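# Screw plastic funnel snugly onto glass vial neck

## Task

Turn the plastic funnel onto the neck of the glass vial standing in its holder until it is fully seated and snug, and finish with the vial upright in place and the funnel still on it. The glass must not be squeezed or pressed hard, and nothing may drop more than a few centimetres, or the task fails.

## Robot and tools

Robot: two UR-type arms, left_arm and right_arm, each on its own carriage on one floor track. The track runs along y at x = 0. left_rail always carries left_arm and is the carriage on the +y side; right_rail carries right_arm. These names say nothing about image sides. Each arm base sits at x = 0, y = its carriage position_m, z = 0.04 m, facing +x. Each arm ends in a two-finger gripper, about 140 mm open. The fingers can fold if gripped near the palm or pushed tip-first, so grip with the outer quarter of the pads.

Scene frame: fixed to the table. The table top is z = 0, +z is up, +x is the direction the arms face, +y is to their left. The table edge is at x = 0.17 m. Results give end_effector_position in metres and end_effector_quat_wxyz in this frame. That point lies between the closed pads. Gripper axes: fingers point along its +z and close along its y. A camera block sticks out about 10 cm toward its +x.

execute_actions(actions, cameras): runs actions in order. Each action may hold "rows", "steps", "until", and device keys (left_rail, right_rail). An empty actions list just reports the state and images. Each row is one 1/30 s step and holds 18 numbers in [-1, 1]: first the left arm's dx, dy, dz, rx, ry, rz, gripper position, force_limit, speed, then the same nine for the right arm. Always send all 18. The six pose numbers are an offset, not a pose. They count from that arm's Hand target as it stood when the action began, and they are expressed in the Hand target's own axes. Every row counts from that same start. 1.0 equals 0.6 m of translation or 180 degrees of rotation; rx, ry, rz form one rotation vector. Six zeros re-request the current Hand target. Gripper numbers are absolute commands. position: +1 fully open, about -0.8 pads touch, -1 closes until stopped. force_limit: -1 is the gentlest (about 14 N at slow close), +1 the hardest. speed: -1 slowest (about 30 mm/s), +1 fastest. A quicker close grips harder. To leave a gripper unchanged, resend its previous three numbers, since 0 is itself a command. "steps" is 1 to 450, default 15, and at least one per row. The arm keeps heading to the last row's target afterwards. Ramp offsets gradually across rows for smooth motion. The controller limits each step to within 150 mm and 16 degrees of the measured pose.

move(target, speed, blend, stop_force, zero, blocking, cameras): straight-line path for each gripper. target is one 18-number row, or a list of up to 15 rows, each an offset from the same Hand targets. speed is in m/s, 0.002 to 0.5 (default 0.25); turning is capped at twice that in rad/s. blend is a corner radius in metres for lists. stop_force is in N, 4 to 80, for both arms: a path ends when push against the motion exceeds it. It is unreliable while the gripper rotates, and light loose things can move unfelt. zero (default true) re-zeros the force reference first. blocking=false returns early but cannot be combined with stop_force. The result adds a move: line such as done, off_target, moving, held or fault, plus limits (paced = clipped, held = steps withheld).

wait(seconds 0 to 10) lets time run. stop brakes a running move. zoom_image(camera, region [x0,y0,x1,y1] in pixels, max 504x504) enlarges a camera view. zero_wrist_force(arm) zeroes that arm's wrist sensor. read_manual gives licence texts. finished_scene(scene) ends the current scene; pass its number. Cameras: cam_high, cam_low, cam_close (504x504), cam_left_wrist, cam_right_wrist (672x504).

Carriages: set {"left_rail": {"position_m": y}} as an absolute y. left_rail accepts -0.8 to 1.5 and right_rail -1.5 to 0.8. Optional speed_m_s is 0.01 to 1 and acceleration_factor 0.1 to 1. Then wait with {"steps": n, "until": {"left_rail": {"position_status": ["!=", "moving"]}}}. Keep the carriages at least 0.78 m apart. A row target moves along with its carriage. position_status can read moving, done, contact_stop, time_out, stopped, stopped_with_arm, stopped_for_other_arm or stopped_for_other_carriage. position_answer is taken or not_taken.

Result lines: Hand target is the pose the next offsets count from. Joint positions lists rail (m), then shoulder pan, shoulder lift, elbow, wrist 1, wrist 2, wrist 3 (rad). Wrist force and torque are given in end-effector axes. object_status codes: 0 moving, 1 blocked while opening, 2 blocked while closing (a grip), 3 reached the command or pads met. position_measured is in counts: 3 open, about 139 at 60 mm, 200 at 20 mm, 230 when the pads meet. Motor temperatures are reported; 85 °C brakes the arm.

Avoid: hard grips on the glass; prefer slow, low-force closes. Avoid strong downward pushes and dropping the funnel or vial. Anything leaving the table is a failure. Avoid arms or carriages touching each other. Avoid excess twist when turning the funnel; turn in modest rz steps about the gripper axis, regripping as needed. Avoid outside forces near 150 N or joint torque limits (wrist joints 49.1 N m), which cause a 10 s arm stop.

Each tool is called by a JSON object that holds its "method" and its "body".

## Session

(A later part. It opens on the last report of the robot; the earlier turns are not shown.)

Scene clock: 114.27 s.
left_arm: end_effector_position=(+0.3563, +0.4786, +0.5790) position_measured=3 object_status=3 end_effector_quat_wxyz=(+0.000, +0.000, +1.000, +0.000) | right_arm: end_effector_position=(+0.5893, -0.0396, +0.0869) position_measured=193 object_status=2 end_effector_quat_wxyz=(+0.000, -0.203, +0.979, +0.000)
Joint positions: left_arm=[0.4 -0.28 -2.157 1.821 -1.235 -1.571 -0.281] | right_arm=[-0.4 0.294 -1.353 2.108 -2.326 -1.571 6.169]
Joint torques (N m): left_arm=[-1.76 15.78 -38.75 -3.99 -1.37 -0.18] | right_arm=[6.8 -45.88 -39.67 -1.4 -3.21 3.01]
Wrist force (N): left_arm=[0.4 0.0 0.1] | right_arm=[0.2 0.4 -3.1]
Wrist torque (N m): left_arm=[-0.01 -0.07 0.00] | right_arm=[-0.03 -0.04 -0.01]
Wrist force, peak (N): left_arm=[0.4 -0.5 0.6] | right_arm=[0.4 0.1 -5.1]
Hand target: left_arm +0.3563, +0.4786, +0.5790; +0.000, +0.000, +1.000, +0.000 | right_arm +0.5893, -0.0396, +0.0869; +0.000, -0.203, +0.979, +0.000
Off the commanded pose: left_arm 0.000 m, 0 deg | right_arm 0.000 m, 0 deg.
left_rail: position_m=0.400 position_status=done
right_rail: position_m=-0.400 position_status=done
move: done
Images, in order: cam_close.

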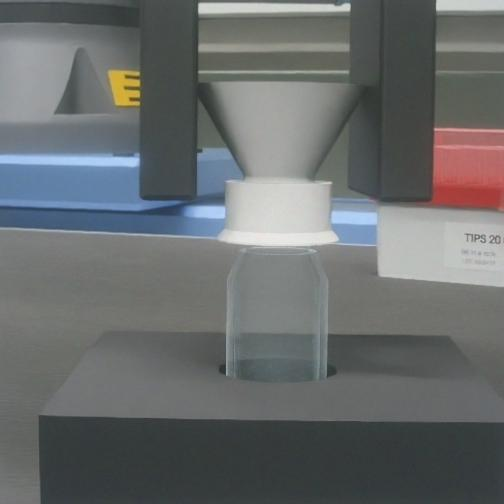

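{"method": "move", "body": {"target": [[0,0,0,0,0,0,1,1,1,0,0,0,0,0,0,-0.3,-1,-1],[0,0,0,0,0,0,1,1,1,0,0,0,0,0,-0.9,-0.3,-1,-1],[0,0,0,0,0,0,1,1,1,0,0,0,0,0,0.2,-0.3,-1,-1]], "cameras": [], "speed": 0.5}}

{"method": "execute_actions", "body": {"actions": [{"rows":[[0,0,0,0,0,0,1,1,1,0,0,0,0,0,0,-1,-0.1,-1]],"steps":45}], "cameras": ["cam_close"]}}

{"method": "zero_wrist_force", "body": {"arm": "right_arm"}}

{"method": "move", "body": {"target": [0,0,0,0,0,0,1,1,1,0,0,0.0006,0,0,0.5,-1,-0.1,-1], "cameras": ["cam_close"], "speed": 0.2, "blocking": false}}

{"method": "wait", "body": {"seconds": 1, "cameras": ["cam_close"]}}

{"method": "wait", "body": {"seconds": 1.5, "cameras": ["cam_close"]}}

{"method": "zoom_image", "body": {"camera": "cam_close", "region": [200, 170, 360, 290]}}

Scene clock: 123.23 s.
Wrist force, peak (N): left_arm=[0.4 -0.2 0.8] | right_arm=[0.0 0.2 -4.0]
Off the commanded pose: left_arm 0.000 m, 0 deg | right_arm 0.000 m, 0 deg.
left_rail: position_m=0.400 position_status=done
right_rail: position_m=-0.400 position_status=done
move: done

Scene clock: 124.93 s.
Wrist force, peak (N): left_arm=[0.1 -0.6 0.8] | right_arm=[-0.2 0.2 -1.2]
Off the commanded pose: left_arm 0.000 m, 0 deg | right_arm 0.000 m, 0 deg.
left_rail: position_m=0.400 position_status=done
right_rail: position_m=-0.400 position_status=done
Images, in order: cam_close.

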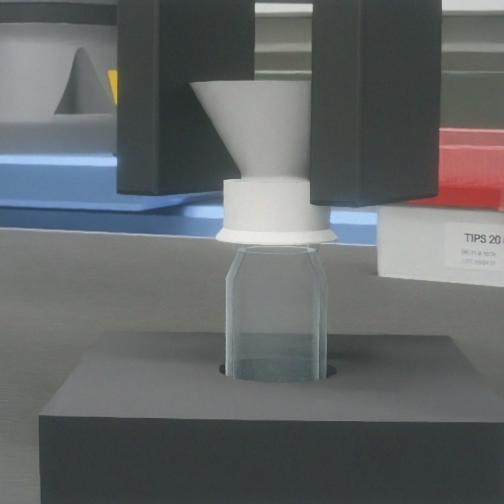

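Wrist force sensor zeroed.

Scene clock: 125.43 s.
Wrist force (N, zeroed by zero_wrist_force on right_arm): left_arm=[0.0 -0.1 0.4] | right_arm=[-0.3 0.1 -0.1]
Wrist torque (N m, zeroed by zero_wrist_force on right_arm): left_arm=[-0.03 0.00 0.00] | right_arm=[-0.11 0.07 -0.01]
Wrist force, peak (N, zeroed by zero_wrist_force on right_arm): left_arm=[0.2 0.2 0.5] | right_arm=[-0.6 0.7 0.4]
Tool commands: left_gripper/position=+1.0 left_gripper/force_limit=+1.0 left_gripper/speed=+1.0 right_gripper/position=-1.0 right_gripper/force_limit=-0.1 right_gripper/speed=-1.0
Off the commanded pose: left_arm 0.000 m, 0 deg | right_arm 0.000 m, 82 deg.
left_rail: position_m=0.400 position_status=done
right_rail: position_m=-0.400 position_status=done
move: running
Images, in order: cam_close.

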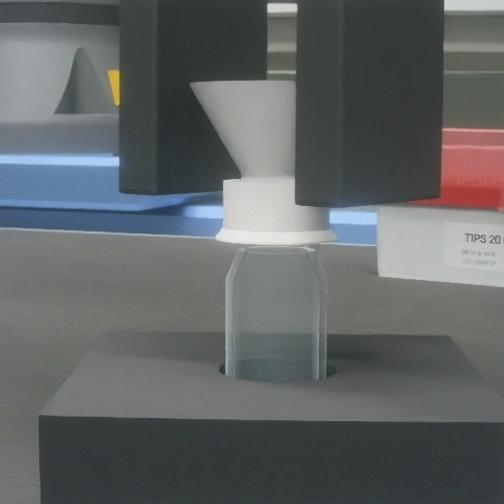

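Scene clock: 126.43 s.
Wrist force (N, zeroed by zero_wrist_force on right_arm): left_arm=[-0.1 -0.4 0.1] | right_arm=[-0.3 0.6 -0.6]
Wrist torque (N m, zeroed by zero_wrist_force on right_arm): left_arm=[-0.09 0.01 0.00] | right_arm=[-0.04 0.09 -0.02]
Wrist force, peak (N, zeroed by zero_wrist_force on right_arm): left_arm=[0.1 -0.6 0.4] | right_arm=[-0.2 1.0 -1.7]
Tool commands: left_gripper/position=+1.0 left_gripper/force_limit=+1.0 left_gripper/speed=+1.0 right_gripper/position=-1.0 right_gripper/force_limit=-0.1 right_gripper/speed=-1.0
Off the commanded pose: left_arm 0.000 m, 0 deg | right_arm 0.000 m, 60 deg.
left_rail: position_m=0.400 position_status=done
right_rail: position_m=-0.400 position_status=done
earlier move: running
wait: 1.00 s
Images, in order: cam_close.

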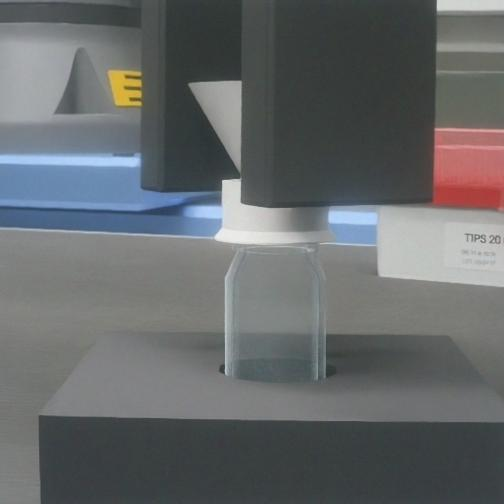

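Scene clock: 127.93 s.
left_arm: end_effector_position=(+0.3563, +0.4786, +0.5790) position_measured=3 object_status=3 end_effector_quat_wxyz=(+0.000, +0.000, +1.000, +0.000) | right_arm: end_effector_position=(+0.5893, -0.0396, +0.0866) position_measured=194 object_status=2 end_effector_quat_wxyz=(+0.000, +0.623, +0.782, +0.000) end_effector_velocity=(+0.000, +0.000, +0.000) end_effector_angular_velocity=(+0.000, +0.000, -0.396)
Joint positions: left_arm=[0.4 -0.28 -2.157 1.821 -1.235 -1.571 -0.281] | right_arm=[-0.4 0.294 -1.353 2.108 -2.326 -1.57 1.639]
Joint velocities: left_arm=[within noise] | right_arm=[0 0 0 -0.001 0 0 0.396]
Joint torques (N m): left_arm=[-1.94 14.43 -38.45 -3.94 -1.24 -0.23] | right_arm=[-13.07 -46.55 -27.68 -7.2 3.26 4.17]
Wrist force (N, zeroed by zero_wrist_force on right_arm): left_arm=[-0.2 0.0 0.3] | right_arm=[0.0 0.9 -2.2]
Wrist torque (N m, zeroed by zero_wrist_force on right_arm): left_arm=[0.01 0.04 -0.01] | right_arm=[0.06 0.06 -0.04]
Wrist force, peak (N, zeroed by zero_wrist_force on right_arm): left_arm=[0.1 -0.4 0.7] | right_arm=[0.0 1.1 -2.3]
Hand target: left_arm +0.3563, +0.4786, +0.5790; +0.000, +0.000, +1.000, +0.000 | right_arm +0.5893, -0.0396, +0.0866; +0.000, +0.643, +0.766, +0.000
Tool commands: left_gripper/position=+1.0 left_gripper/force_limit=+1.0 left_gripper/speed=+1.0 right_gripper/position=-1.0 right_gripper/force_limit=-0.1 right_gripper/speed=-1.0
Off the commanded pose: left_arm 0.000 m, 0 deg | right_arm 0.000 m, 26 deg.
left_rail: position_m=0.400 position_status=done
right_rail: position_m=-0.400 position_status=done
earlier move: running
wait: 1.50 s
Images, in order: cam_close.

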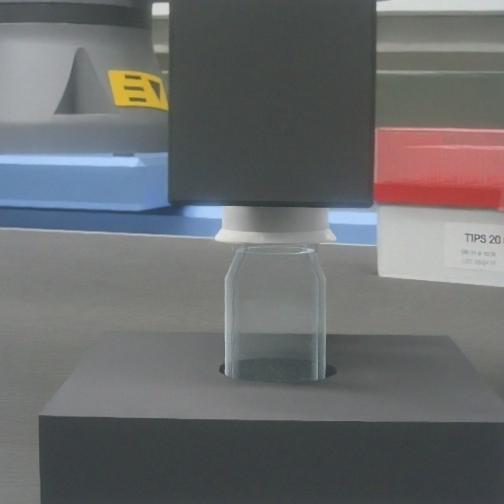

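Scaled by 3.150 from the camera's 504x504 image, which has a finer 720x720 frame.

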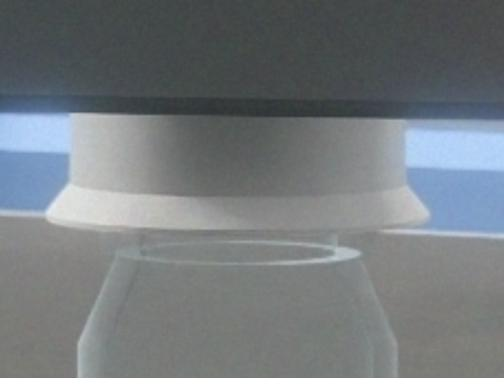

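{"method": "wait", "body": {"seconds": 3, "cameras": []}}

{"method": "move", "body": {"target": [0,0,0,0,0,0,1,1,1,0,0,0.004,0,0,0,-1,-0.1,-1], "cameras": [], "speed": 0.003, "stop_force": 12, "zero": false}}

{"method": "wait", "body": {"seconds": 0.1, "cameras": ["cam_close"]}}

{"method": "zoom_image", "body": {"camera": "cam_close", "region": [200, 170, 360, 290]}}

{"method": "move", "body": {"target": [0,0,0,0,0,0,1,1,1,0,0,0.0002,0,0,0.5,-1,-0.1,-1], "cameras": [], "speed": 0.2, "blocking": false}}

{"method": "wait", "body": {"seconds": 2, "cameras": ["cam_close"]}}

{"method": "zoom_image", "body": {"camera": "cam_close", "region": [200, 170, 360, 290]}}

Scene clock: 129.87 s.
Wrist force (N, zeroed by zero_wrist_force on right_arm): left_arm=[-0.1 -0.2 0.4] | right_arm=[-0.1 0.4 -4.0]
Wrist torque (N m, zeroed by zero_wrist_force on right_arm): left_arm=[-0.04 0.03 0.00] | right_arm=[0.11 0.07 -0.03]
Wrist force, peak (N, zeroed by zero_wrist_force on right_arm): left_arm=[-0.3 -0.4 0.6] | right_arm=[0.1 0.1 -4.9]
Tool commands: left_gripper/position=+1.0 left_gripper/force_limit=+1.0 left_gripper/speed=+1.0 right_gripper/position=-1.0 right_gripper/force_limit=-0.1 right_gripper/speed=-1.0
Off the commanded pose: left_arm 0.000 m, 0 deg | right_arm 0.000 m, 0 deg.
left_rail: position_m=0.400 position_status=done
right_rail: position_m=-0.400 position_status=done
earlier move: done
wait: 0.00 of 3 s (the move ended)

Scene clock: 131.37 s.
Wrist force (N, zeroed by zero_wrist_force on right_arm): left_arm=[0.0 0.1 0.5] | right_arm=[0.2 0.3 -9.8]
Wrist torque (N m, zeroed by zero_wrist_force on right_arm): left_arm=[0.01 0.00 0.00] | right_arm=[0.14 -0.07 0.00]
Wrist force, peak (N, zeroed by zero_wrist_force on right_arm): left_arm=[0.5 0.2 0.5] | right_arm=[-0.1 0.5 -10.5]
Off the commanded pose: left_arm 0.000 m, 0 deg | right_arm 0.000 m, 0 deg.
left_rail: position_m=0.400 position_status=done
right_rail: position_m=-0.400 position_status=done
move: done

Scene clock: 131.47 s.
Wrist force (N, zeroed by zero_wrist_force on right_arm): left_arm=[0.3 0.1 0.5] | right_arm=[0.2 0.1 -10.1]
Wrist torque (N m, zeroed by zero_wrist_force on right_arm): left_arm=[0.02 -0.07 0.00] | right_arm=[0.10 -0.08 -0.01]
Wrist force, peak (N, zeroed by zero_wrist_force on right_arm): left_arm=[0.3 0.1 0.5] | right_arm=[0.1 0.0 -10.3]
Tool commands: left_gripper/position=+1.0 left_gripper/force_limit=+1.0 left_gripper/speed=+1.0 right_gripper/position=-1.0 right_gripper/force_limit=-0.1 right_gripper/speed=-1.0
Off the commanded pose: left_arm 0.000 m, 0 deg | right_arm 0.000 m, 0 deg.
left_rail: position_m=0.400 position_status=done
right_rail: position_m=-0.400 position_status=done
wait: 0.10 s
Images, in order: cam_close.

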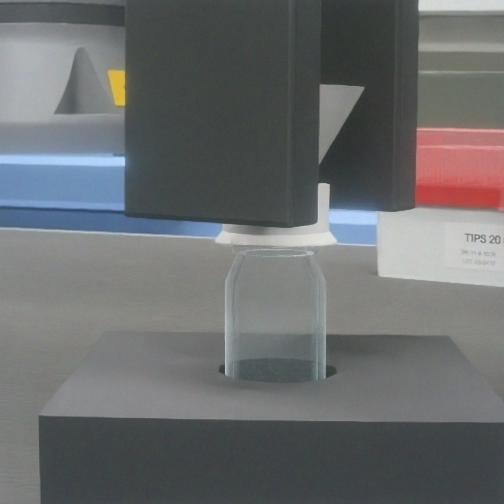

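Scaled by 3.150 from the camera's 504x504 image, which has a finer 720x720 frame.

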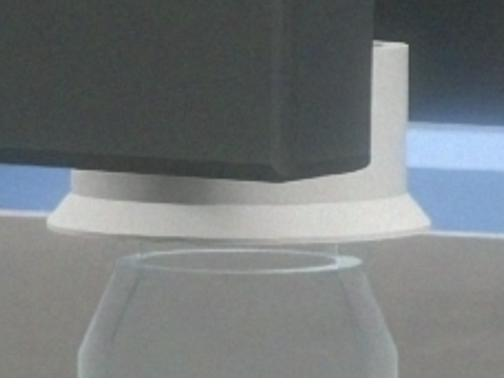

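Scene clock: 131.97 s.
Wrist force (N, zeroed by zero_wrist_force on right_arm): left_arm=[0.0 0.2 0.4] | right_arm=[-0.2 0.0 -9.2]
Wrist torque (N m, zeroed by zero_wrist_force on right_arm): left_arm=[0.04 0.01 0.00] | right_arm=[0.02 0.01 -0.05]
Wrist force, peak (N, zeroed by zero_wrist_force on right_arm): left_arm=[0.5 0.4 0.3] | right_arm=[-0.3 0.2 -10.6]
Tool commands: left_gripper/position=+1.0 left_gripper/force_limit=+1.0 left_gripper/speed=+1.0 right_gripper/position=-1.0 right_gripper/force_limit=-0.1 right_gripper/speed=-1.0
Off the commanded pose: left_arm 0.000 m, 0 deg | right_arm 0.000 m, 82 deg.
left_rail: position_m=0.400 position_status=done
right_rail: position_m=-0.400 position_status=done
move: running

Scene clock: 133.97 s.
left_arm: end_effector_position=(+0.3563, +0.4786, +0.5790) position_measured=3 object_status=3 end_effector_quat_wxyz=(+0.000, +0.000, +1.000, +0.000) | right_arm: end_effector_position=(+0.5893, -0.0396, +0.0841) position_measured=194 object_status=2 end_effector_quat_wxyz=(+0.000, +0.978, +0.211, +0.000) end_effector_velocity=(+0.000, -0.001, +0.000) end_effector_angular_velocity=(-0.002, +0.000, -0.398)
Joint positions: left_arm=[0.4 -0.28 -2.157 1.821 -1.235 -1.571 -0.28] | right_arm=[-0.4 0.294 -1.35 2.11 -2.331 -1.57 3.011]
Joint velocities: left_arm=[within noise] | right_arm=[0 0 0 0 0 -0.002 0.398]
Joint torques (N m): left_arm=[-2.68 13.82 -39.05 -4.14 -1.37 -0.25] | right_arm=[-13.09 -52.02 -26.36 -6.85 3.13 3.94]
Wrist force (N, zeroed by zero_wrist_force on right_arm): left_arm=[0.4 -0.1 0.5] | right_arm=[-0.3 -0.2 -7.4]
Wrist torque (N m, zeroed by zero_wrist_force on right_arm): left_arm=[-0.03 -0.08 0.00] | right_arm=[0.05 0.06 -0.06]
Wrist force, peak (N, zeroed by zero_wrist_force on right_arm): left_arm=[0.0 -0.4 0.6] | right_arm=[0.1 0.2 -9.3]
Hand target: left_arm +0.3563, +0.4786, +0.5790; +0.000, +0.000, +1.000, +0.000 | right_arm +0.5893, -0.0396, +0.0840; +0.000, +0.983, +0.186, +0.000
Tool commands: left_gripper/position=+1.0 left_gripper/force_limit=+1.0 left_gripper/speed=+1.0 right_gripper/position=-1.0 right_gripper/force_limit=-0.1 right_gripper/speed=-1.0
Off the commanded pose: left_arm 0.000 m, 0 deg | right_arm 0.000 m, 37 deg.
left_rail: position_m=0.400 position_status=done
right_rail: position_m=-0.400 position_status=done
earlier move: running
wait: 2.00 s
Images, in order: cam_close.

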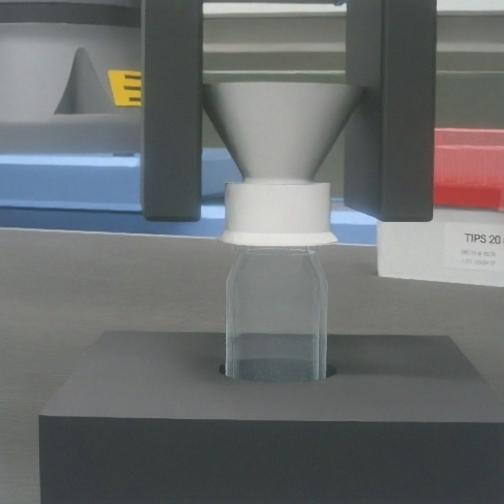

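Scaled by 3.150 from the camera's 504x504 image, which has a finer 720x720 frame.

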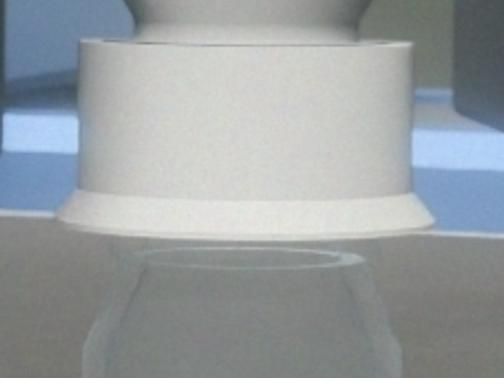

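{"method": "wait", "body": {"seconds": 4, "cameras": []}}

{"method": "move", "body": {"target": [0,0,0,0,0,0,1,1,1,0,0,0.006,0,0,0,-1,-0.1,-1], "cameras": [], "speed": 0.003, "stop_force": 17, "zero": false}}

{"method": "move", "body": {"target": [0,0,0,0,0,0,1,1,1,0,0,0.0002,0,0,0.4,-1,-0.1,-1], "cameras": [], "speed": 0.2, "blocking": false}}

{"method": "wait", "body": {"seconds": 2, "cameras": ["cam_close","cam_right_wrist"]}}

{"method": "zoom_image", "body": {"camera": "cam_close", "region": [200, 170, 360, 290]}}

{"method": "wait", "body": {"seconds": 4, "cameras": ["cam_close"]}}

Scene clock: 135.97 s.
Wrist force (N, zeroed by zero_wrist_force on right_arm): left_arm=[0.2 -0.2 0.4] | right_arm=[-0.2 0.1 -6.6]
Wrist torque (N m, zeroed by zero_wrist_force on right_arm): left_arm=[-0.05 -0.03 0.00] | right_arm=[0.07 0.03 -0.04]
Wrist force, peak (N, zeroed by zero_wrist_force on right_arm): left_arm=[0.9 0.2 0.4] | right_arm=[-0.5 0.3 -7.7]
Tool commands: left_gripper/position=+1.0 left_gripper/force_limit=+1.0 left_gripper/speed=+1.0 right_gripper/position=-1.0 right_gripper/force_limit=-0.1 right_gripper/speed=-1.0
Off the commanded pose: left_arm 0.000 m, 0 deg | right_arm 0.000 m, 0 deg.
left_rail: position_m=0.400 position_status=done
right_rail: position_m=-0.400 position_status=done
earlier move: done
wait: 0.00 of 4 s (the move ended)

Scene clock: 137.87 s.
Wrist force (N, zeroed by zero_wrist_force on right_arm): left_arm=[0.2 0.4 0.3] | right_arm=[-0.5 0.6 -10.8]
Wrist torque (N m, zeroed by zero_wrist_force on right_arm): left_arm=[0.08 -0.05 0.00] | right_arm=[0.09 0.05 -0.01]
Wrist force, peak (N, zeroed by zero_wrist_force on right_arm): left_arm=[0.0 -0.1 0.8] | right_arm=[-0.4 0.4 -11.3]
Off the commanded pose: left_arm 0.000 m, 0 deg | right_arm 0.000 m, 0 deg.
left_rail: position_m=0.400 position_status=done
right_rail: position_m=-0.400 position_status=done
move: done

Scene clock: 138.37 s.
Wrist force (N, zeroed by zero_wrist_force on right_arm): left_arm=[0.2 -0.2 0.5] | right_arm=[-0.1 0.4 -9.7]
Wrist torque (N m, zeroed by zero_wrist_force on right_arm): left_arm=[-0.04 -0.05 0.00] | right_arm=[0.04 -0.03 -0.06]
Wrist force, peak (N, zeroed by zero_wrist_force on right_arm): left_arm=[0.1 -0.4 0.7] | right_arm=[-0.5 0.2 -11.1]
Tool commands: left_gripper/position=+1.0 left_gripper/force_limit=+1.0 left_gripper/speed=+1.0 right_gripper/position=-1.0 right_gripper/force_limit=-0.1 right_gripper/speed=-1.0
Off the commanded pose: left_arm 0.000 m, 0 deg | right_arm 0.000 m, 64 deg.
left_rail: position_m=0.400 position_status=done
right_rail: position_m=-0.400 position_status=done
move: running

Scene clock: 140.37 s.
Wrist force (N, zeroed by zero_wrist_force on right_arm): left_arm=[0.5 0.0 -0.1] | right_arm=[-0.7 0.1 -8.5]
Wrist torque (N m, zeroed by zero_wrist_force on right_arm): left_arm=[-0.01 -0.10 0.00] | right_arm=[0.02 0.09 -0.07]
Wrist force, peak (N, zeroed by zero_wrist_force on right_arm): left_arm=[0.1 -0.5 0.8] | right_arm=[-0.3 1.0 -9.7]
Tool commands: left_gripper/position=+1.0 left_gripper/force_limit=+1.0 left_gripper/speed=+1.0 right_gripper/position=-1.0 right_gripper/force_limit=-0.1 right_gripper/speed=-1.0
Off the commanded pose: left_arm 0.000 m, 0 deg | right_arm 0.000 m, 19 deg.
left_rail: position_m=0.400 position_status=done
right_rail: position_m=-0.400 position_status=done
earlier move: running
wait: 2.00 s
Images, in order: cam_close, cam_right_wrist.

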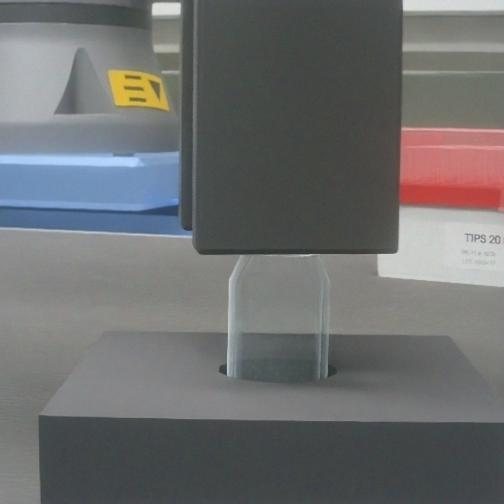

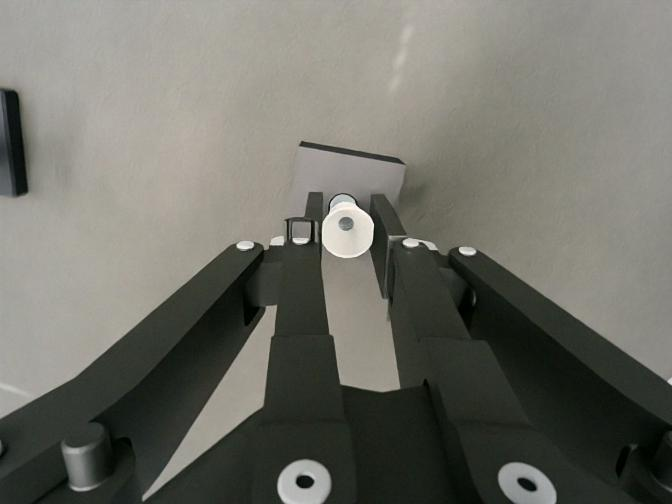

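Scaled by 3.150 from the camera's 504x504 image, which has a finer 720x720 frame.

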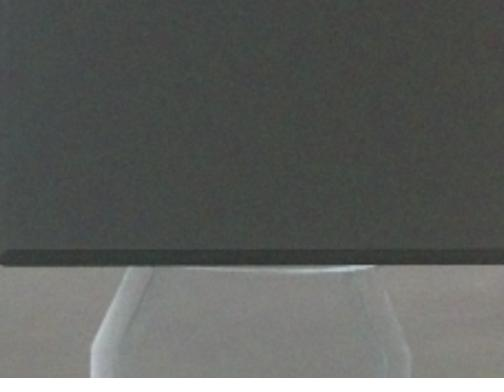

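Scene clock: 141.43 s.
left_arm: end_effector_position=(+0.3563, +0.4786, +0.5790) position_measured=3 object_status=3 end_effector_quat_wxyz=(+0.000, +0.000, +1.000, +0.000) | right_arm: end_effector_position=(+0.5892, -0.0397, +0.0802) position_measured=194 object_status=2 end_effector_quat_wxyz=(+0.000, +0.740, -0.673, +0.000) end_effector_velocity=(-0.001, +0.000, +0.000) end_effector_angular_velocity=(-0.001, +0.001, -0.007)
Joint positions: left_arm=[0.4 -0.28 -2.157 1.821 -1.235 -1.571 -0.28] | right_arm=[-0.4 0.294 -1.345 2.113 -2.339 -1.571 4.912]
Joint velocities: left_arm=[within noise] | right_arm=[0 0.001 0 0.001 0 -0.001 0.007]
Joint torques (N m): left_arm=[-1.48 14.01 -38.92 -4.24 -1.2 -0.36] | right_arm=[8.23 -42.24 -37.09 -4.58 -3.29 3.54]
Wrist force (N, zeroed by zero_wrist_force on right_arm): left_arm=[0.0 -0.2 0.3] | right_arm=[-0.1 0.5 -9.0]
Wrist torque (N m, zeroed by zero_wrist_force on right_arm): left_arm=[-0.05 0.00 0.00] | right_arm=[0.01 -0.03 -0.08]
Wrist force, peak (N, zeroed by zero_wrist_force on right_arm): left_arm=[0.4 -0.1 0.7] | right_arm=[-0.3 0.4 -9.5]
Hand target: left_arm +0.3563, +0.4786, +0.5790; +0.000, +0.000, +1.000, +0.000 | right_arm +0.5893, -0.0396, +0.0803; +0.000, +0.740, -0.673, +0.000
Tool commands: left_gripper/position=+1.0 left_gripper/force_limit=+1.0 left_gripper/speed=+1.0 right_gripper/position=-1.0 right_gripper/force_limit=-0.1 right_gripper/speed=-1.0
Off the commanded pose: left_arm 0.000 m, 0 deg | right_arm 0.000 m, 0 deg.
left_rail: position_m=0.400 position_status=done
right_rail: position_m=-0.400 position_status=done
earlier move: done
wait: 1.07 of 4 s (the move ended)
Images, in order: cam_close.

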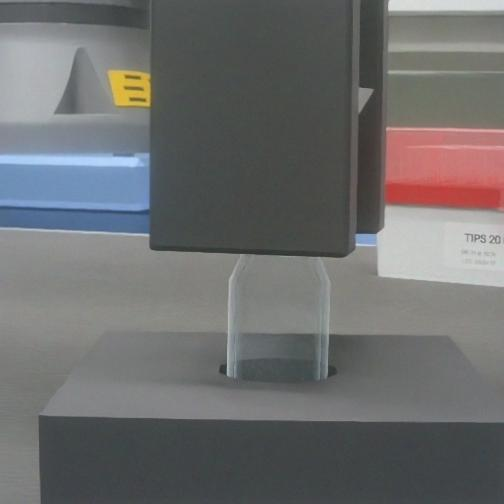

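{"method": "move", "body": {"target": [[0,0,0,0,0,0,1,1,1,0,0,0,0,0,0,-0.3,-1,-1],[0,0,0,0,0,0,1,1,1,0,0,-0.008,0,0,0,-0.3,-1,-1],[0,0,0,0,0,0,1,1,1,0,0,-0.008,0,0,-0.8,-0.3,-1,-1]], "cameras": ["cam_close","cam_right_wrist"], "speed": 0.5}}

{"method": "execute_actions", "body": {"actions": [{"rows":[[0,0,0,0,0,0,1,1,1,0,0,0,0,0,0,-1,0.0,-1]],"steps":45}], "cameras": ["cam_close"]}}

{"method": "zero_wrist_force", "body": {"arm": "right_arm"}}

{"method": "move", "body": {"target": [0,0,0,0,0,0,1,1,1,0,0,0.003,0,0,0,-1,0,-1], "cameras": [], "speed": 0.003, "stop_force": 9}}

{"method": "move", "body": {"target": [0,0,0,0,0,0,1,1,1,0,0,0,0,0,0.5,-1,0,-1], "cameras": [], "speed": 0.2, "blocking": false}}

{"method": "wait", "body": {"seconds": 2, "cameras": ["cam_close","cam_right_wrist"]}}

{"method": "wait", "body": {"seconds": 4, "cameras": ["cam_close"]}}

{"method": "zoom_image", "body": {"camera": "cam_close", "region": [200, 170, 360, 290]}}

Scene clock: 147.27 s.
Wrist force (N, zeroed by zero_wrist_force on right_arm): left_arm=[0.5 -0.1 0.4] | right_arm=[-0.2 0.4 1.0]
Wrist torque (N m, zeroed by zero_wrist_force on right_arm): left_arm=[-0.03 -0.10 0.00] | right_arm=[0.06 0.04 -0.02]
Wrist force, peak (N, zeroed by zero_wrist_force on right_arm): left_arm=[-0.1 -0.2 0.9] | right_arm=[-0.2 0.9 -9.0]
Off the commanded pose: left_arm 0.000 m, 0 deg | right_arm 0.000 m, 0 deg.
left_rail: position_m=0.400 position_status=done
right_rail: position_m=-0.400 position_status=done
move: done
Images, in order: cam_close, cam_right_wrist.

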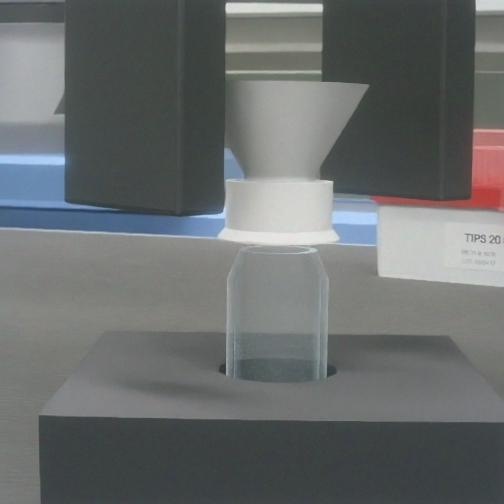

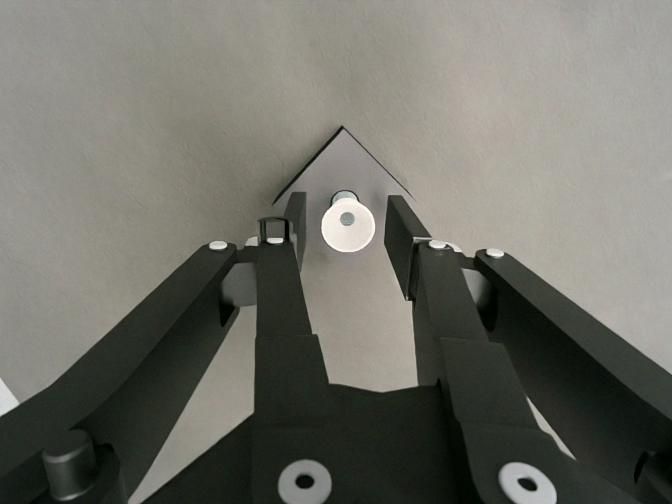

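Scene clock: 148.97 s.
Wrist force (N, zeroed by zero_wrist_force on right_arm): left_arm=[0.0 -0.1 0.1] | right_arm=[-0.1 0.5 -1.1]
Wrist torque (N m, zeroed by zero_wrist_force on right_arm): left_arm=[-0.02 0.01 0.00] | right_arm=[0.13 0.02 -0.02]
Wrist force, peak (N, zeroed by zero_wrist_force on right_arm): left_arm=[0.5 -0.5 0.4] | right_arm=[-0.9 0.0 -1.4]
Off the commanded pose: left_arm 0.000 m, 0 deg | right_arm 0.000 m, 0 deg.
left_rail: position_m=0.400 position_status=done
right_rail: position_m=-0.400 position_status=done
Images, in order: cam_close.

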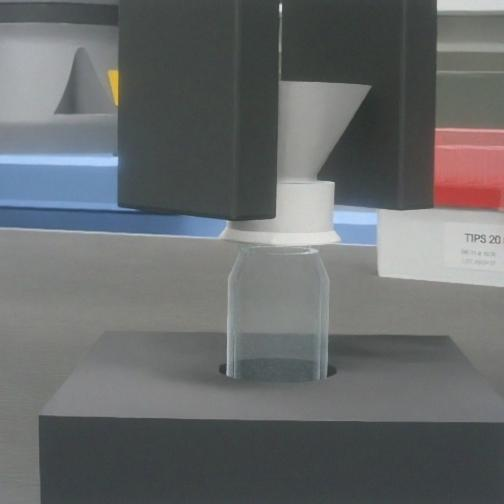

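Wrist force sensor zeroed.

Scene clock: 150.63 s.
Wrist force (N, zeroed by zero_wrist_force on right_arm): left_arm=[0.7 0.1 0.0] | right_arm=[0.0 -1.5 -9.2]
Wrist torque (N m, zeroed by zero_wrist_force on right_arm): left_arm=[0.02 -0.15 0.00] | right_arm=[-0.17 0.00 0.00]
Wrist force, peak (N, zeroed by zero_wrist_force on right_arm): left_arm=[0.6 -0.3 0.4] | right_arm=[-0.3 -0.9 -10.9]
Off the commanded pose: left_arm 0.000 m, 0 deg | right_arm 0.001 m, 0 deg.
left_rail: position_m=0.400 position_status=done
right_rail: position_m=-0.400 position_status=done
move: contact (right_arm)

Scene clock: 151.13 s.
Wrist force (N, zeroed by zero_wrist_force on right_arm): left_arm=[0.0 0.0 0.0] | right_arm=[0.1 -0.9 -9.1]
Wrist torque (N m, zeroed by zero_wrist_force on right_arm): left_arm=[-0.01 0.01 0.01] | right_arm=[0.02 -0.02 -0.03]
Wrist force, peak (N, zeroed by zero_wrist_force on right_arm): left_arm=[0.2 -0.9 0.3] | right_arm=[-0.6 -1.1 -10.5]
Tool commands: left_gripper/position=+1.0 left_gripper/force_limit=+1.0 left_gripper/speed=+1.0 right_gripper/position=-1.0 right_gripper/force_limit=+0.0 right_gripper/speed=-1.0
Off the commanded pose: left_arm 0.000 m, 0 deg | right_arm 0.000 m, 82 deg.
left_rail: position_m=0.400 position_status=done
right_rail: position_m=-0.400 position_status=done
move: running

Scene clock: 153.13 s.
Wrist force (N, zeroed by zero_wrist_force on right_arm): left_arm=[0.2 0.0 0.1] | right_arm=[-0.4 -1.8 -9.4]
Wrist torque (N m, zeroed by zero_wrist_force on right_arm): left_arm=[-0.01 -0.04 0.00] | right_arm=[0.04 0.09 -0.07]
Wrist force, peak (N, zeroed by zero_wrist_force on right_arm): left_arm=[0.8 0.0 0.3] | right_arm=[-0.3 -1.1 -10.3]
Tool commands: left_gripper/position=+1.0 left_gripper/force_limit=+1.0 left_gripper/speed=+1.0 right_gripper/position=-1.0 right_gripper/force_limit=+0.0 right_gripper/speed=-1.0
Off the commanded pose: left_arm 0.000 m, 0 deg | right_arm 0.000 m, 37 deg.
left_rail: position_m=0.400 position_status=done
right_rail: position_m=-0.400 position_status=done
earlier move: running
wait: 2.00 s
Images, in order: cam_close, cam_right_wrist.

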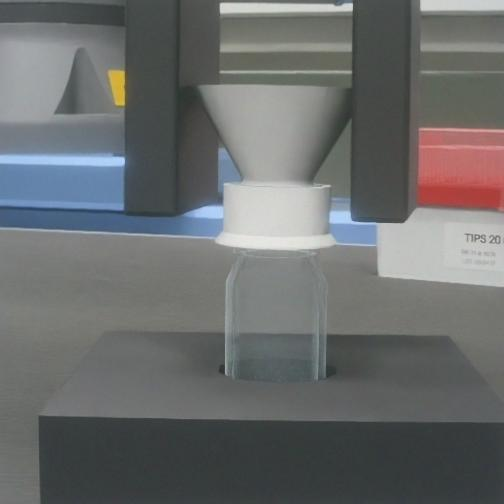

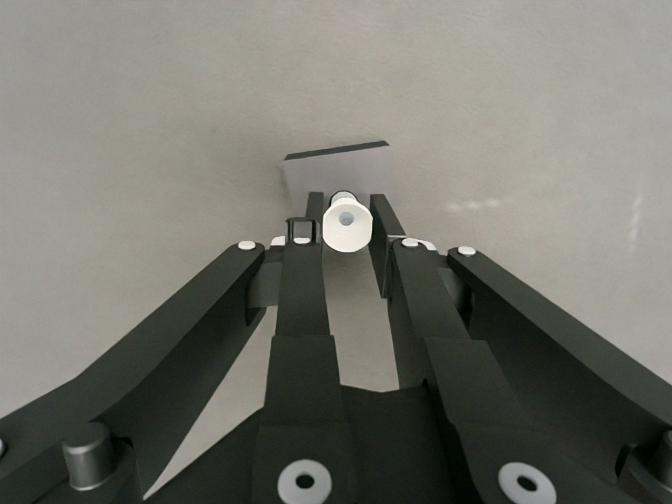

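Scene clock: 155.00 s.
left_arm: end_effector_position=(+0.3563, +0.4786, +0.5790) position_measured=3 object_status=3 end_effector_quat_wxyz=(+0.000, +0.000, +1.000, +0.000) | right_arm: end_effector_position=(+0.5893, -0.0396, +0.0844) position_measured=197 object_status=2 end_effector_quat_wxyz=(+0.000, +0.965, -0.264, +0.000) end_effector_velocity=(+0.000, +0.000, +0.000) end_effector_angular_velocity=(-0.001, -0.001, -0.007)
Joint positions: left_arm=[0.4 -0.28 -2.157 1.821 -1.235 -1.571 -0.281] | right_arm=[-0.4 0.294 -1.35 2.11 -2.331 -1.571 3.969]
Joint velocities: left_arm=[within noise] | right_arm=[0 0.001 0 -0.001 0 -0.001 0.007]
Joint torques (N m): left_arm=[-2.19 14.15 -39.54 -4.26 -1.53 -0.09] | right_arm=[5.76 -51.64 -35.67 -3.16 -4.16 3.39]
Wrist force (N, zeroed by zero_wrist_force on right_arm): left_arm=[0.0 -0.4 0.2] | right_arm=[0.2 -2.0 -8.6]
Wrist torque (N m, zeroed by zero_wrist_force on right_arm): left_arm=[-0.09 0.01 0.00] | right_arm=[0.22 -0.05 -0.08]
Wrist force, peak (N, zeroed by zero_wrist_force on right_arm): left_arm=[-0.1 -0.5 0.7] | right_arm=[-0.4 -2.7 -9.7]
Hand target: left_arm +0.3563, +0.4786, +0.5790; +0.000, +0.000, +1.000, +0.000 | right_arm +0.5893, -0.0396, +0.0844; +0.000, +0.965, -0.264, +0.000
Tool commands: left_gripper/position=+1.0 left_gripper/force_limit=+1.0 left_gripper/speed=+1.0 right_gripper/position=-1.0 right_gripper/force_limit=+0.0 right_gripper/speed=-1.0
Off the commanded pose: left_arm 0.000 m, 0 deg | right_arm 0.000 m, 0 deg.
left_rail: position_m=0.400 position_status=done
right_rail: position_m=-0.400 position_status=done
earlier move: done
wait: 1.87 of 4 s (the move ended)
Images, in order: cam_close.

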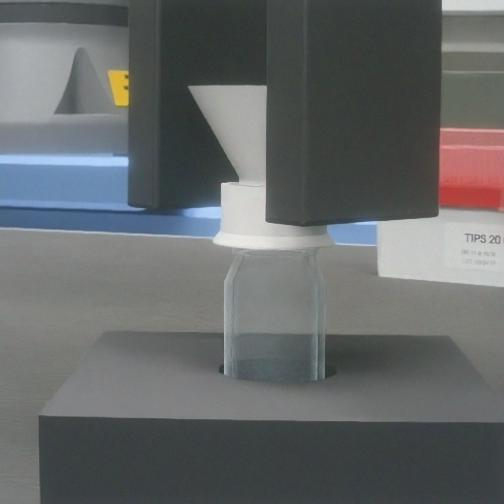

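Scaled by 3.150 from the camera's 504x504 image, which has a finer 720x720 frame.

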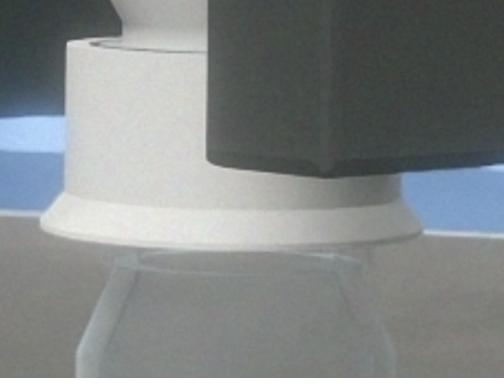

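{"method": "move", "body": {"target": [0,0,0,0,0,0,1,1,1,0,0,0.0012,0,0,0.6,-1,0,-1], "cameras": ["cam_close"], "speed": 0.2}}

{"method": "wait", "body": {"seconds": 0.1, "cameras": ["cam_close"]}}

{"method": "zoom_image", "body": {"camera": "cam_close", "region": [200, 170, 360, 290]}}

Scene clock: 161.07 s.
Wrist force (N, zeroed by zero_wrist_force on right_arm): left_arm=[0.3 0.0 0.8] | right_arm=[0.0 -0.1 -16.3]
Wrist torque (N m, zeroed by zero_wrist_force on right_arm): left_arm=[-0.01 -0.06 0.00] | right_arm=[-0.08 0.04 -0.10]
Wrist force, peak (N, zeroed by zero_wrist_force on right_arm): left_arm=[0.5 -0.1 0.8] | right_arm=[-0.1 0.1 -17.4]
Off the commanded pose: left_arm 0.000 m, 0 deg | right_arm 0.000 m, 0 deg.
left_rail: position_m=0.400 position_status=done
right_rail: position_m=-0.400 position_status=done
move: done
Images, in order: cam_close.

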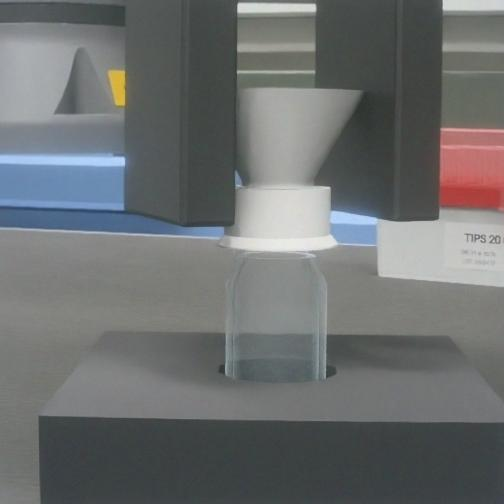

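Scene clock: 161.17 s.
left_arm: end_effector_position=(+0.3563, +0.4786, +0.5790) position_measured=3 object_status=3 end_effector_quat_wxyz=(+0.000, +0.000, +1.000, +0.000) | right_arm: end_effector_position=(+0.5893, -0.0396, +0.0836) position_measured=197 object_status=2 end_effector_quat_wxyz=(+0.000, -0.353, +0.935, +0.000)
Joint positions: left_arm=[0.4 -0.28 -2.157 1.821 -1.235 -1.571 -0.281] | right_arm=[-0.4 0.294 -1.349 2.11 -2.332 -1.571 5.855]
Joint torques (N m): left_arm=[-2.76 13.9 -39.7 -4.05 -1.83 0.15] | right_arm=[7.18 -36.26 -32.68 -2.94 -3.2 2.98]
Wrist force (N, zeroed by zero_wrist_force on right_arm): left_arm=[0.4 0.2 0.1] | right_arm=[0.3 -0.2 -16.2]
Wrist torque (N m, zeroed by zero_wrist_force on right_arm): left_arm=[0.05 -0.10 0.00] | right_arm=[-0.09 -0.03 -0.11]
Wrist force, peak (N, zeroed by zero_wrist_force on right_arm): left_arm=[0.0 -0.2 0.6] | right_arm=[-0.5 -0.1 -16.9]
Hand target: left_arm +0.3563, +0.4786, +0.5790; +0.000, +0.000, +1.000, +0.000 | right_arm +0.5893, -0.0396, +0.0836; +0.000, -0.353, +0.935, +0.000
Tool commands: left_gripper/position=+1.0 left_gripper/force_limit=+1.0 left_gripper/speed=+1.0 right_gripper/position=-1.0 right_gripper/force_limit=+0.0 right_gripper/speed=-1.0
Off the commanded pose: left_arm 0.000 m, 0 deg | right_arm 0.000 m, 0 deg.
left_rail: position_m=0.400 position_status=done
right_rail: position_m=-0.400 position_status=done
wait: 0.10 s
Images, in order: cam_close.

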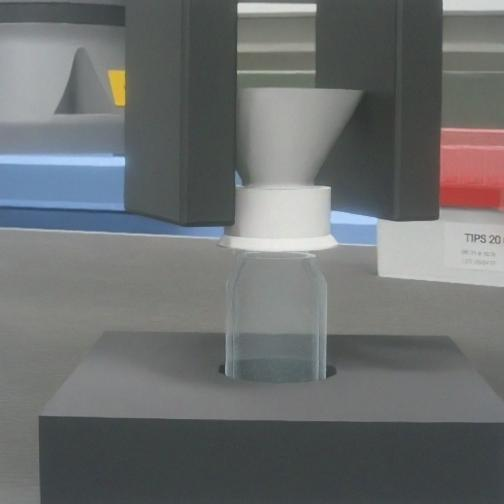

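Scaled by 3.150 from the camera's 504x504 image, which has a finer 720x720 frame.

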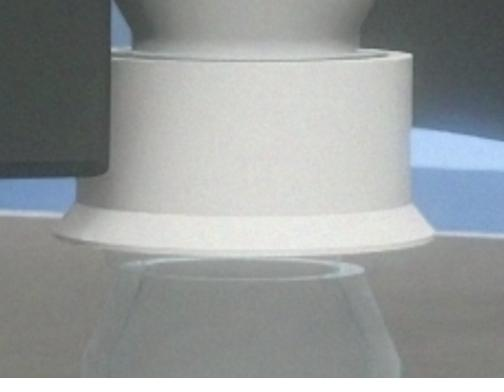

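{"method": "move", "body": {"target": [[0,0,0,0,0,0,1,1,1,0,0,-0.002,0,0,0,-1,0,-1],[0,0,0,0,0,0,1,1,1,0,0,-0.002,0,0,0,-0.3,0,-1],[0,0,0,0,0,0,1,1,1,0,0,-0.004,0,0,-0.8,-0.3,0,-1]], "cameras": ["cam_close","cam_right_wrist"], "speed": 0.5}}

{"method": "zoom_image", "body": {"camera": "cam_close", "region": [200, 170, 360, 290]}}

{"method": "execute_actions", "body": {"actions": [{"rows":[[0,0,0,0,0,0,1,1,1,0,0,0,0,0,0,-1,0.0,-1]],"steps":45}], "cameras": []}}

{"method": "zero_wrist_force", "body": {"arm": "right_arm"}}

{"method": "move", "body": {"target": [0,0,0,0,0,0,1,1,1,0,0,0.005,0,0,0,-1,0,-1], "cameras": [], "speed": 0.003, "stop_force": 20}}

{"method": "move", "body": {"target": [0,0,0,0,0,0,1,1,1,0,0,0.0004,0,0,0.5,-1,0,-1], "cameras": ["cam_close"], "speed": 0.2}}

{"method": "move", "body": {"target": [0,0,0,0,0,0,1,1,1,0,0,0.0004,0,0,0.5,-1,0,-1], "cameras": ["cam_close"], "speed": 0.2}}

{"method": "zoom_image", "body": {"camera": "cam_close", "region": [200, 170, 360, 290]}}

Scene clock: 169.47 s.
Wrist force (N, zeroed by zero_wrist_force on right_arm): left_arm=[0.5 0.1 0.1] | right_arm=[-0.1 -0.2 2.3]
Wrist torque (N m, zeroed by zero_wrist_force on right_arm): left_arm=[0.02 -0.10 0.00] | right_arm=[-0.09 0.02 0.01]
Wrist force, peak (N, zeroed by zero_wrist_force on right_arm): left_arm=[-0.6 -0.1 0.7] | right_arm=[0.3 -0.1 -16.7]
Off the commanded pose: left_arm 0.000 m, 0 deg | right_arm 0.000 m, 0 deg.
left_rail: position_m=0.400 position_status=done
right_rail: position_m=-0.400 position_status=done
move: done
Images, in order: cam_close, cam_right_wrist.

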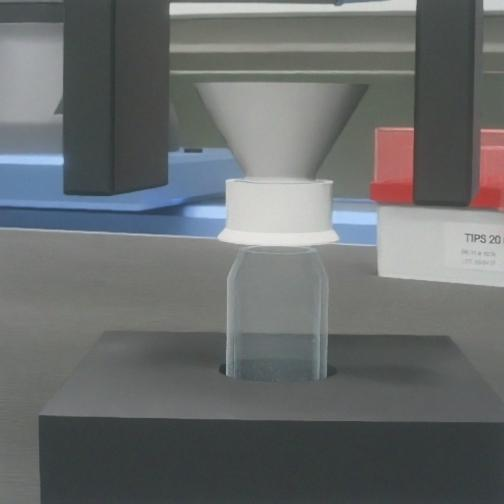

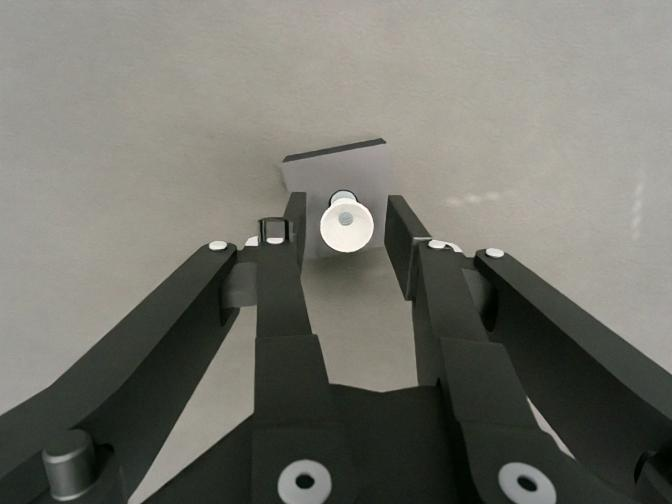

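Scaled by 3.150 from the camera's 504x504 image, which has a finer 720x720 frame.

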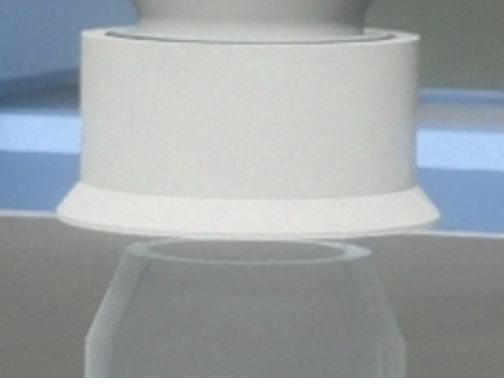

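Scene clock: 171.17 s.
Wrist force (N, zeroed by zero_wrist_force on right_arm): left_arm=[0.1 0.0 0.2] | right_arm=[-0.4 0.0 -0.5]
Wrist torque (N m, zeroed by zero_wrist_force on right_arm): left_arm=[0.01 -0.03 0.00] | right_arm=[-0.08 0.09 0.02]
Wrist force, peak (N, zeroed by zero_wrist_force on right_arm): left_arm=[0.2 0.0 0.8] | right_arm=[-0.3 -0.8 2.4]
Off the commanded pose: left_arm 0.000 m, 0 deg | right_arm 0.000 m, 0 deg.
left_rail: position_m=0.400 position_status=done
right_rail: position_m=-0.400 position_status=done

Wrist force sensor zeroed.

Scene clock: 172.87 s.
Wrist force (N, zeroed by zero_wrist_force on right_arm): left_arm=[-0.2 0.1 0.8] | right_arm=[0.0 0.3 -19.0]
Wrist torque (N m, zeroed by zero_wrist_force on right_arm): left_arm=[0.02 0.05 0.00] | right_arm=[0.04 0.03 0.00]
Wrist force, peak (N, zeroed by zero_wrist_force on right_arm): left_arm=[0.4 -0.3 0.7] | right_arm=[0.4 0.3 -19.5]
Off the commanded pose: left_arm 0.000 m, 0 deg | right_arm 0.000 m, 0 deg.
left_rail: position_m=0.400 position_status=done
right_rail: position_m=-0.400 position_status=done
move: done

Scene clock: 177.37 s.
Wrist force (N, zeroed by zero_wrist_force on right_arm): left_arm=[0.0 -0.2 0.1] | right_arm=[0.8 0.3 -15.7]
Wrist torque (N m, zeroed by zero_wrist_force on right_arm): left_arm=[-0.05 -0.01 0.00] | right_arm=[0.03 -0.13 -0.13]
Wrist force, peak (N, zeroed by zero_wrist_force on right_arm): left_arm=[0.4 -0.6 0.5] | right_arm=[0.3 -0.2 -19.8]
Off the commanded pose: left_arm 0.000 m, 0 deg | right_arm 0.000 m, 0 deg.
left_rail: position_m=0.400 position_status=done
right_rail: position_m=-0.400 position_status=done
move: done
Images, in order: cam_close.

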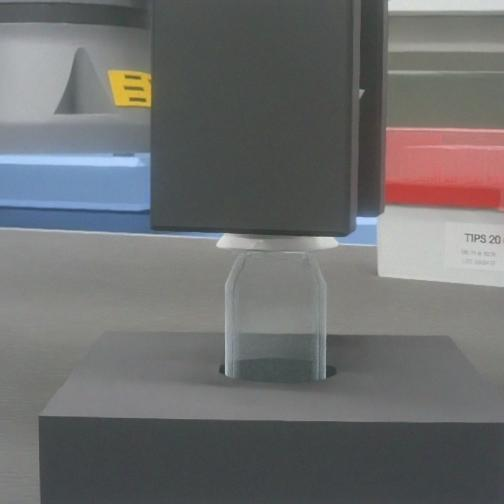

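Scene clock: 181.80 s.
left_arm: end_effector_position=(+0.3563, +0.4786, +0.5790) position_measured=3 object_status=3 end_effector_quat_wxyz=(+0.000, +0.000, +1.000, +0.000) | right_arm: end_effector_position=(+0.5895, -0.0406, +0.0825) position_measured=197 object_status=2 end_effector_quat_wxyz=(-0.008, -0.124, +0.991, +0.039)
Joint positions: left_arm=[0.4 -0.28 -2.157 1.821 -1.235 -1.571 -0.28] | right_arm=[-0.4 0.251 -1.355 2.122 -2.332 -1.491 6.285]
Joint torques (N m): left_arm=[-2.41 15.84 -39.7 -4.16 -1.89 -0.1] | right_arm=[-12.15 -68.85 -33.02 -0.66 4.78 3.18]
Wrist force (N, zeroed by zero_wrist_force on right_arm): left_arm=[0.2 -0.2 0.1] | right_arm=[0.3 -1.8 -5.5]
Wrist torque (N m, zeroed by zero_wrist_force on right_arm): left_arm=[-0.04 -0.05 0.00] | right_arm=[0.13 -0.06 -0.04]
Wrist force, peak (N, zeroed by zero_wrist_force on right_arm): left_arm=[0.7 -0.5 -0.1] | right_arm=[0.2 0.3 -17.3]
Hand target: left_arm +0.3563, +0.4786, +0.5790; +0.000, +0.000, +1.000, +0.000 | right_arm +0.5893, -0.0396, +0.0826; +0.000, -0.047, +0.999, +0.000
Off the commanded pose: left_arm 0.000 m, 0 deg | right_arm 0.001 m, 10 deg.
left_rail: position_m=0.400 position_status=done
right_rail: position_m=-0.400 position_status=done
joint sent to its limit (right arm) — joint 7 (wrist 3), upper limit.
move: off_target (right_arm)
Images, in order: cam_close.

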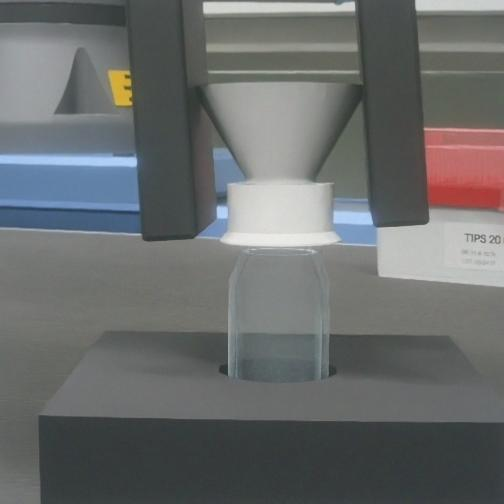

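Scaled by 3.150 from the camera's 504x504 image, which has a finer 720x720 frame.

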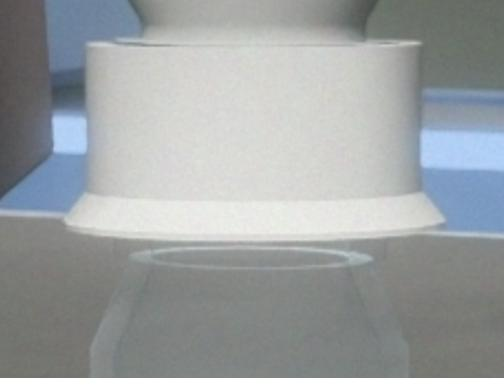

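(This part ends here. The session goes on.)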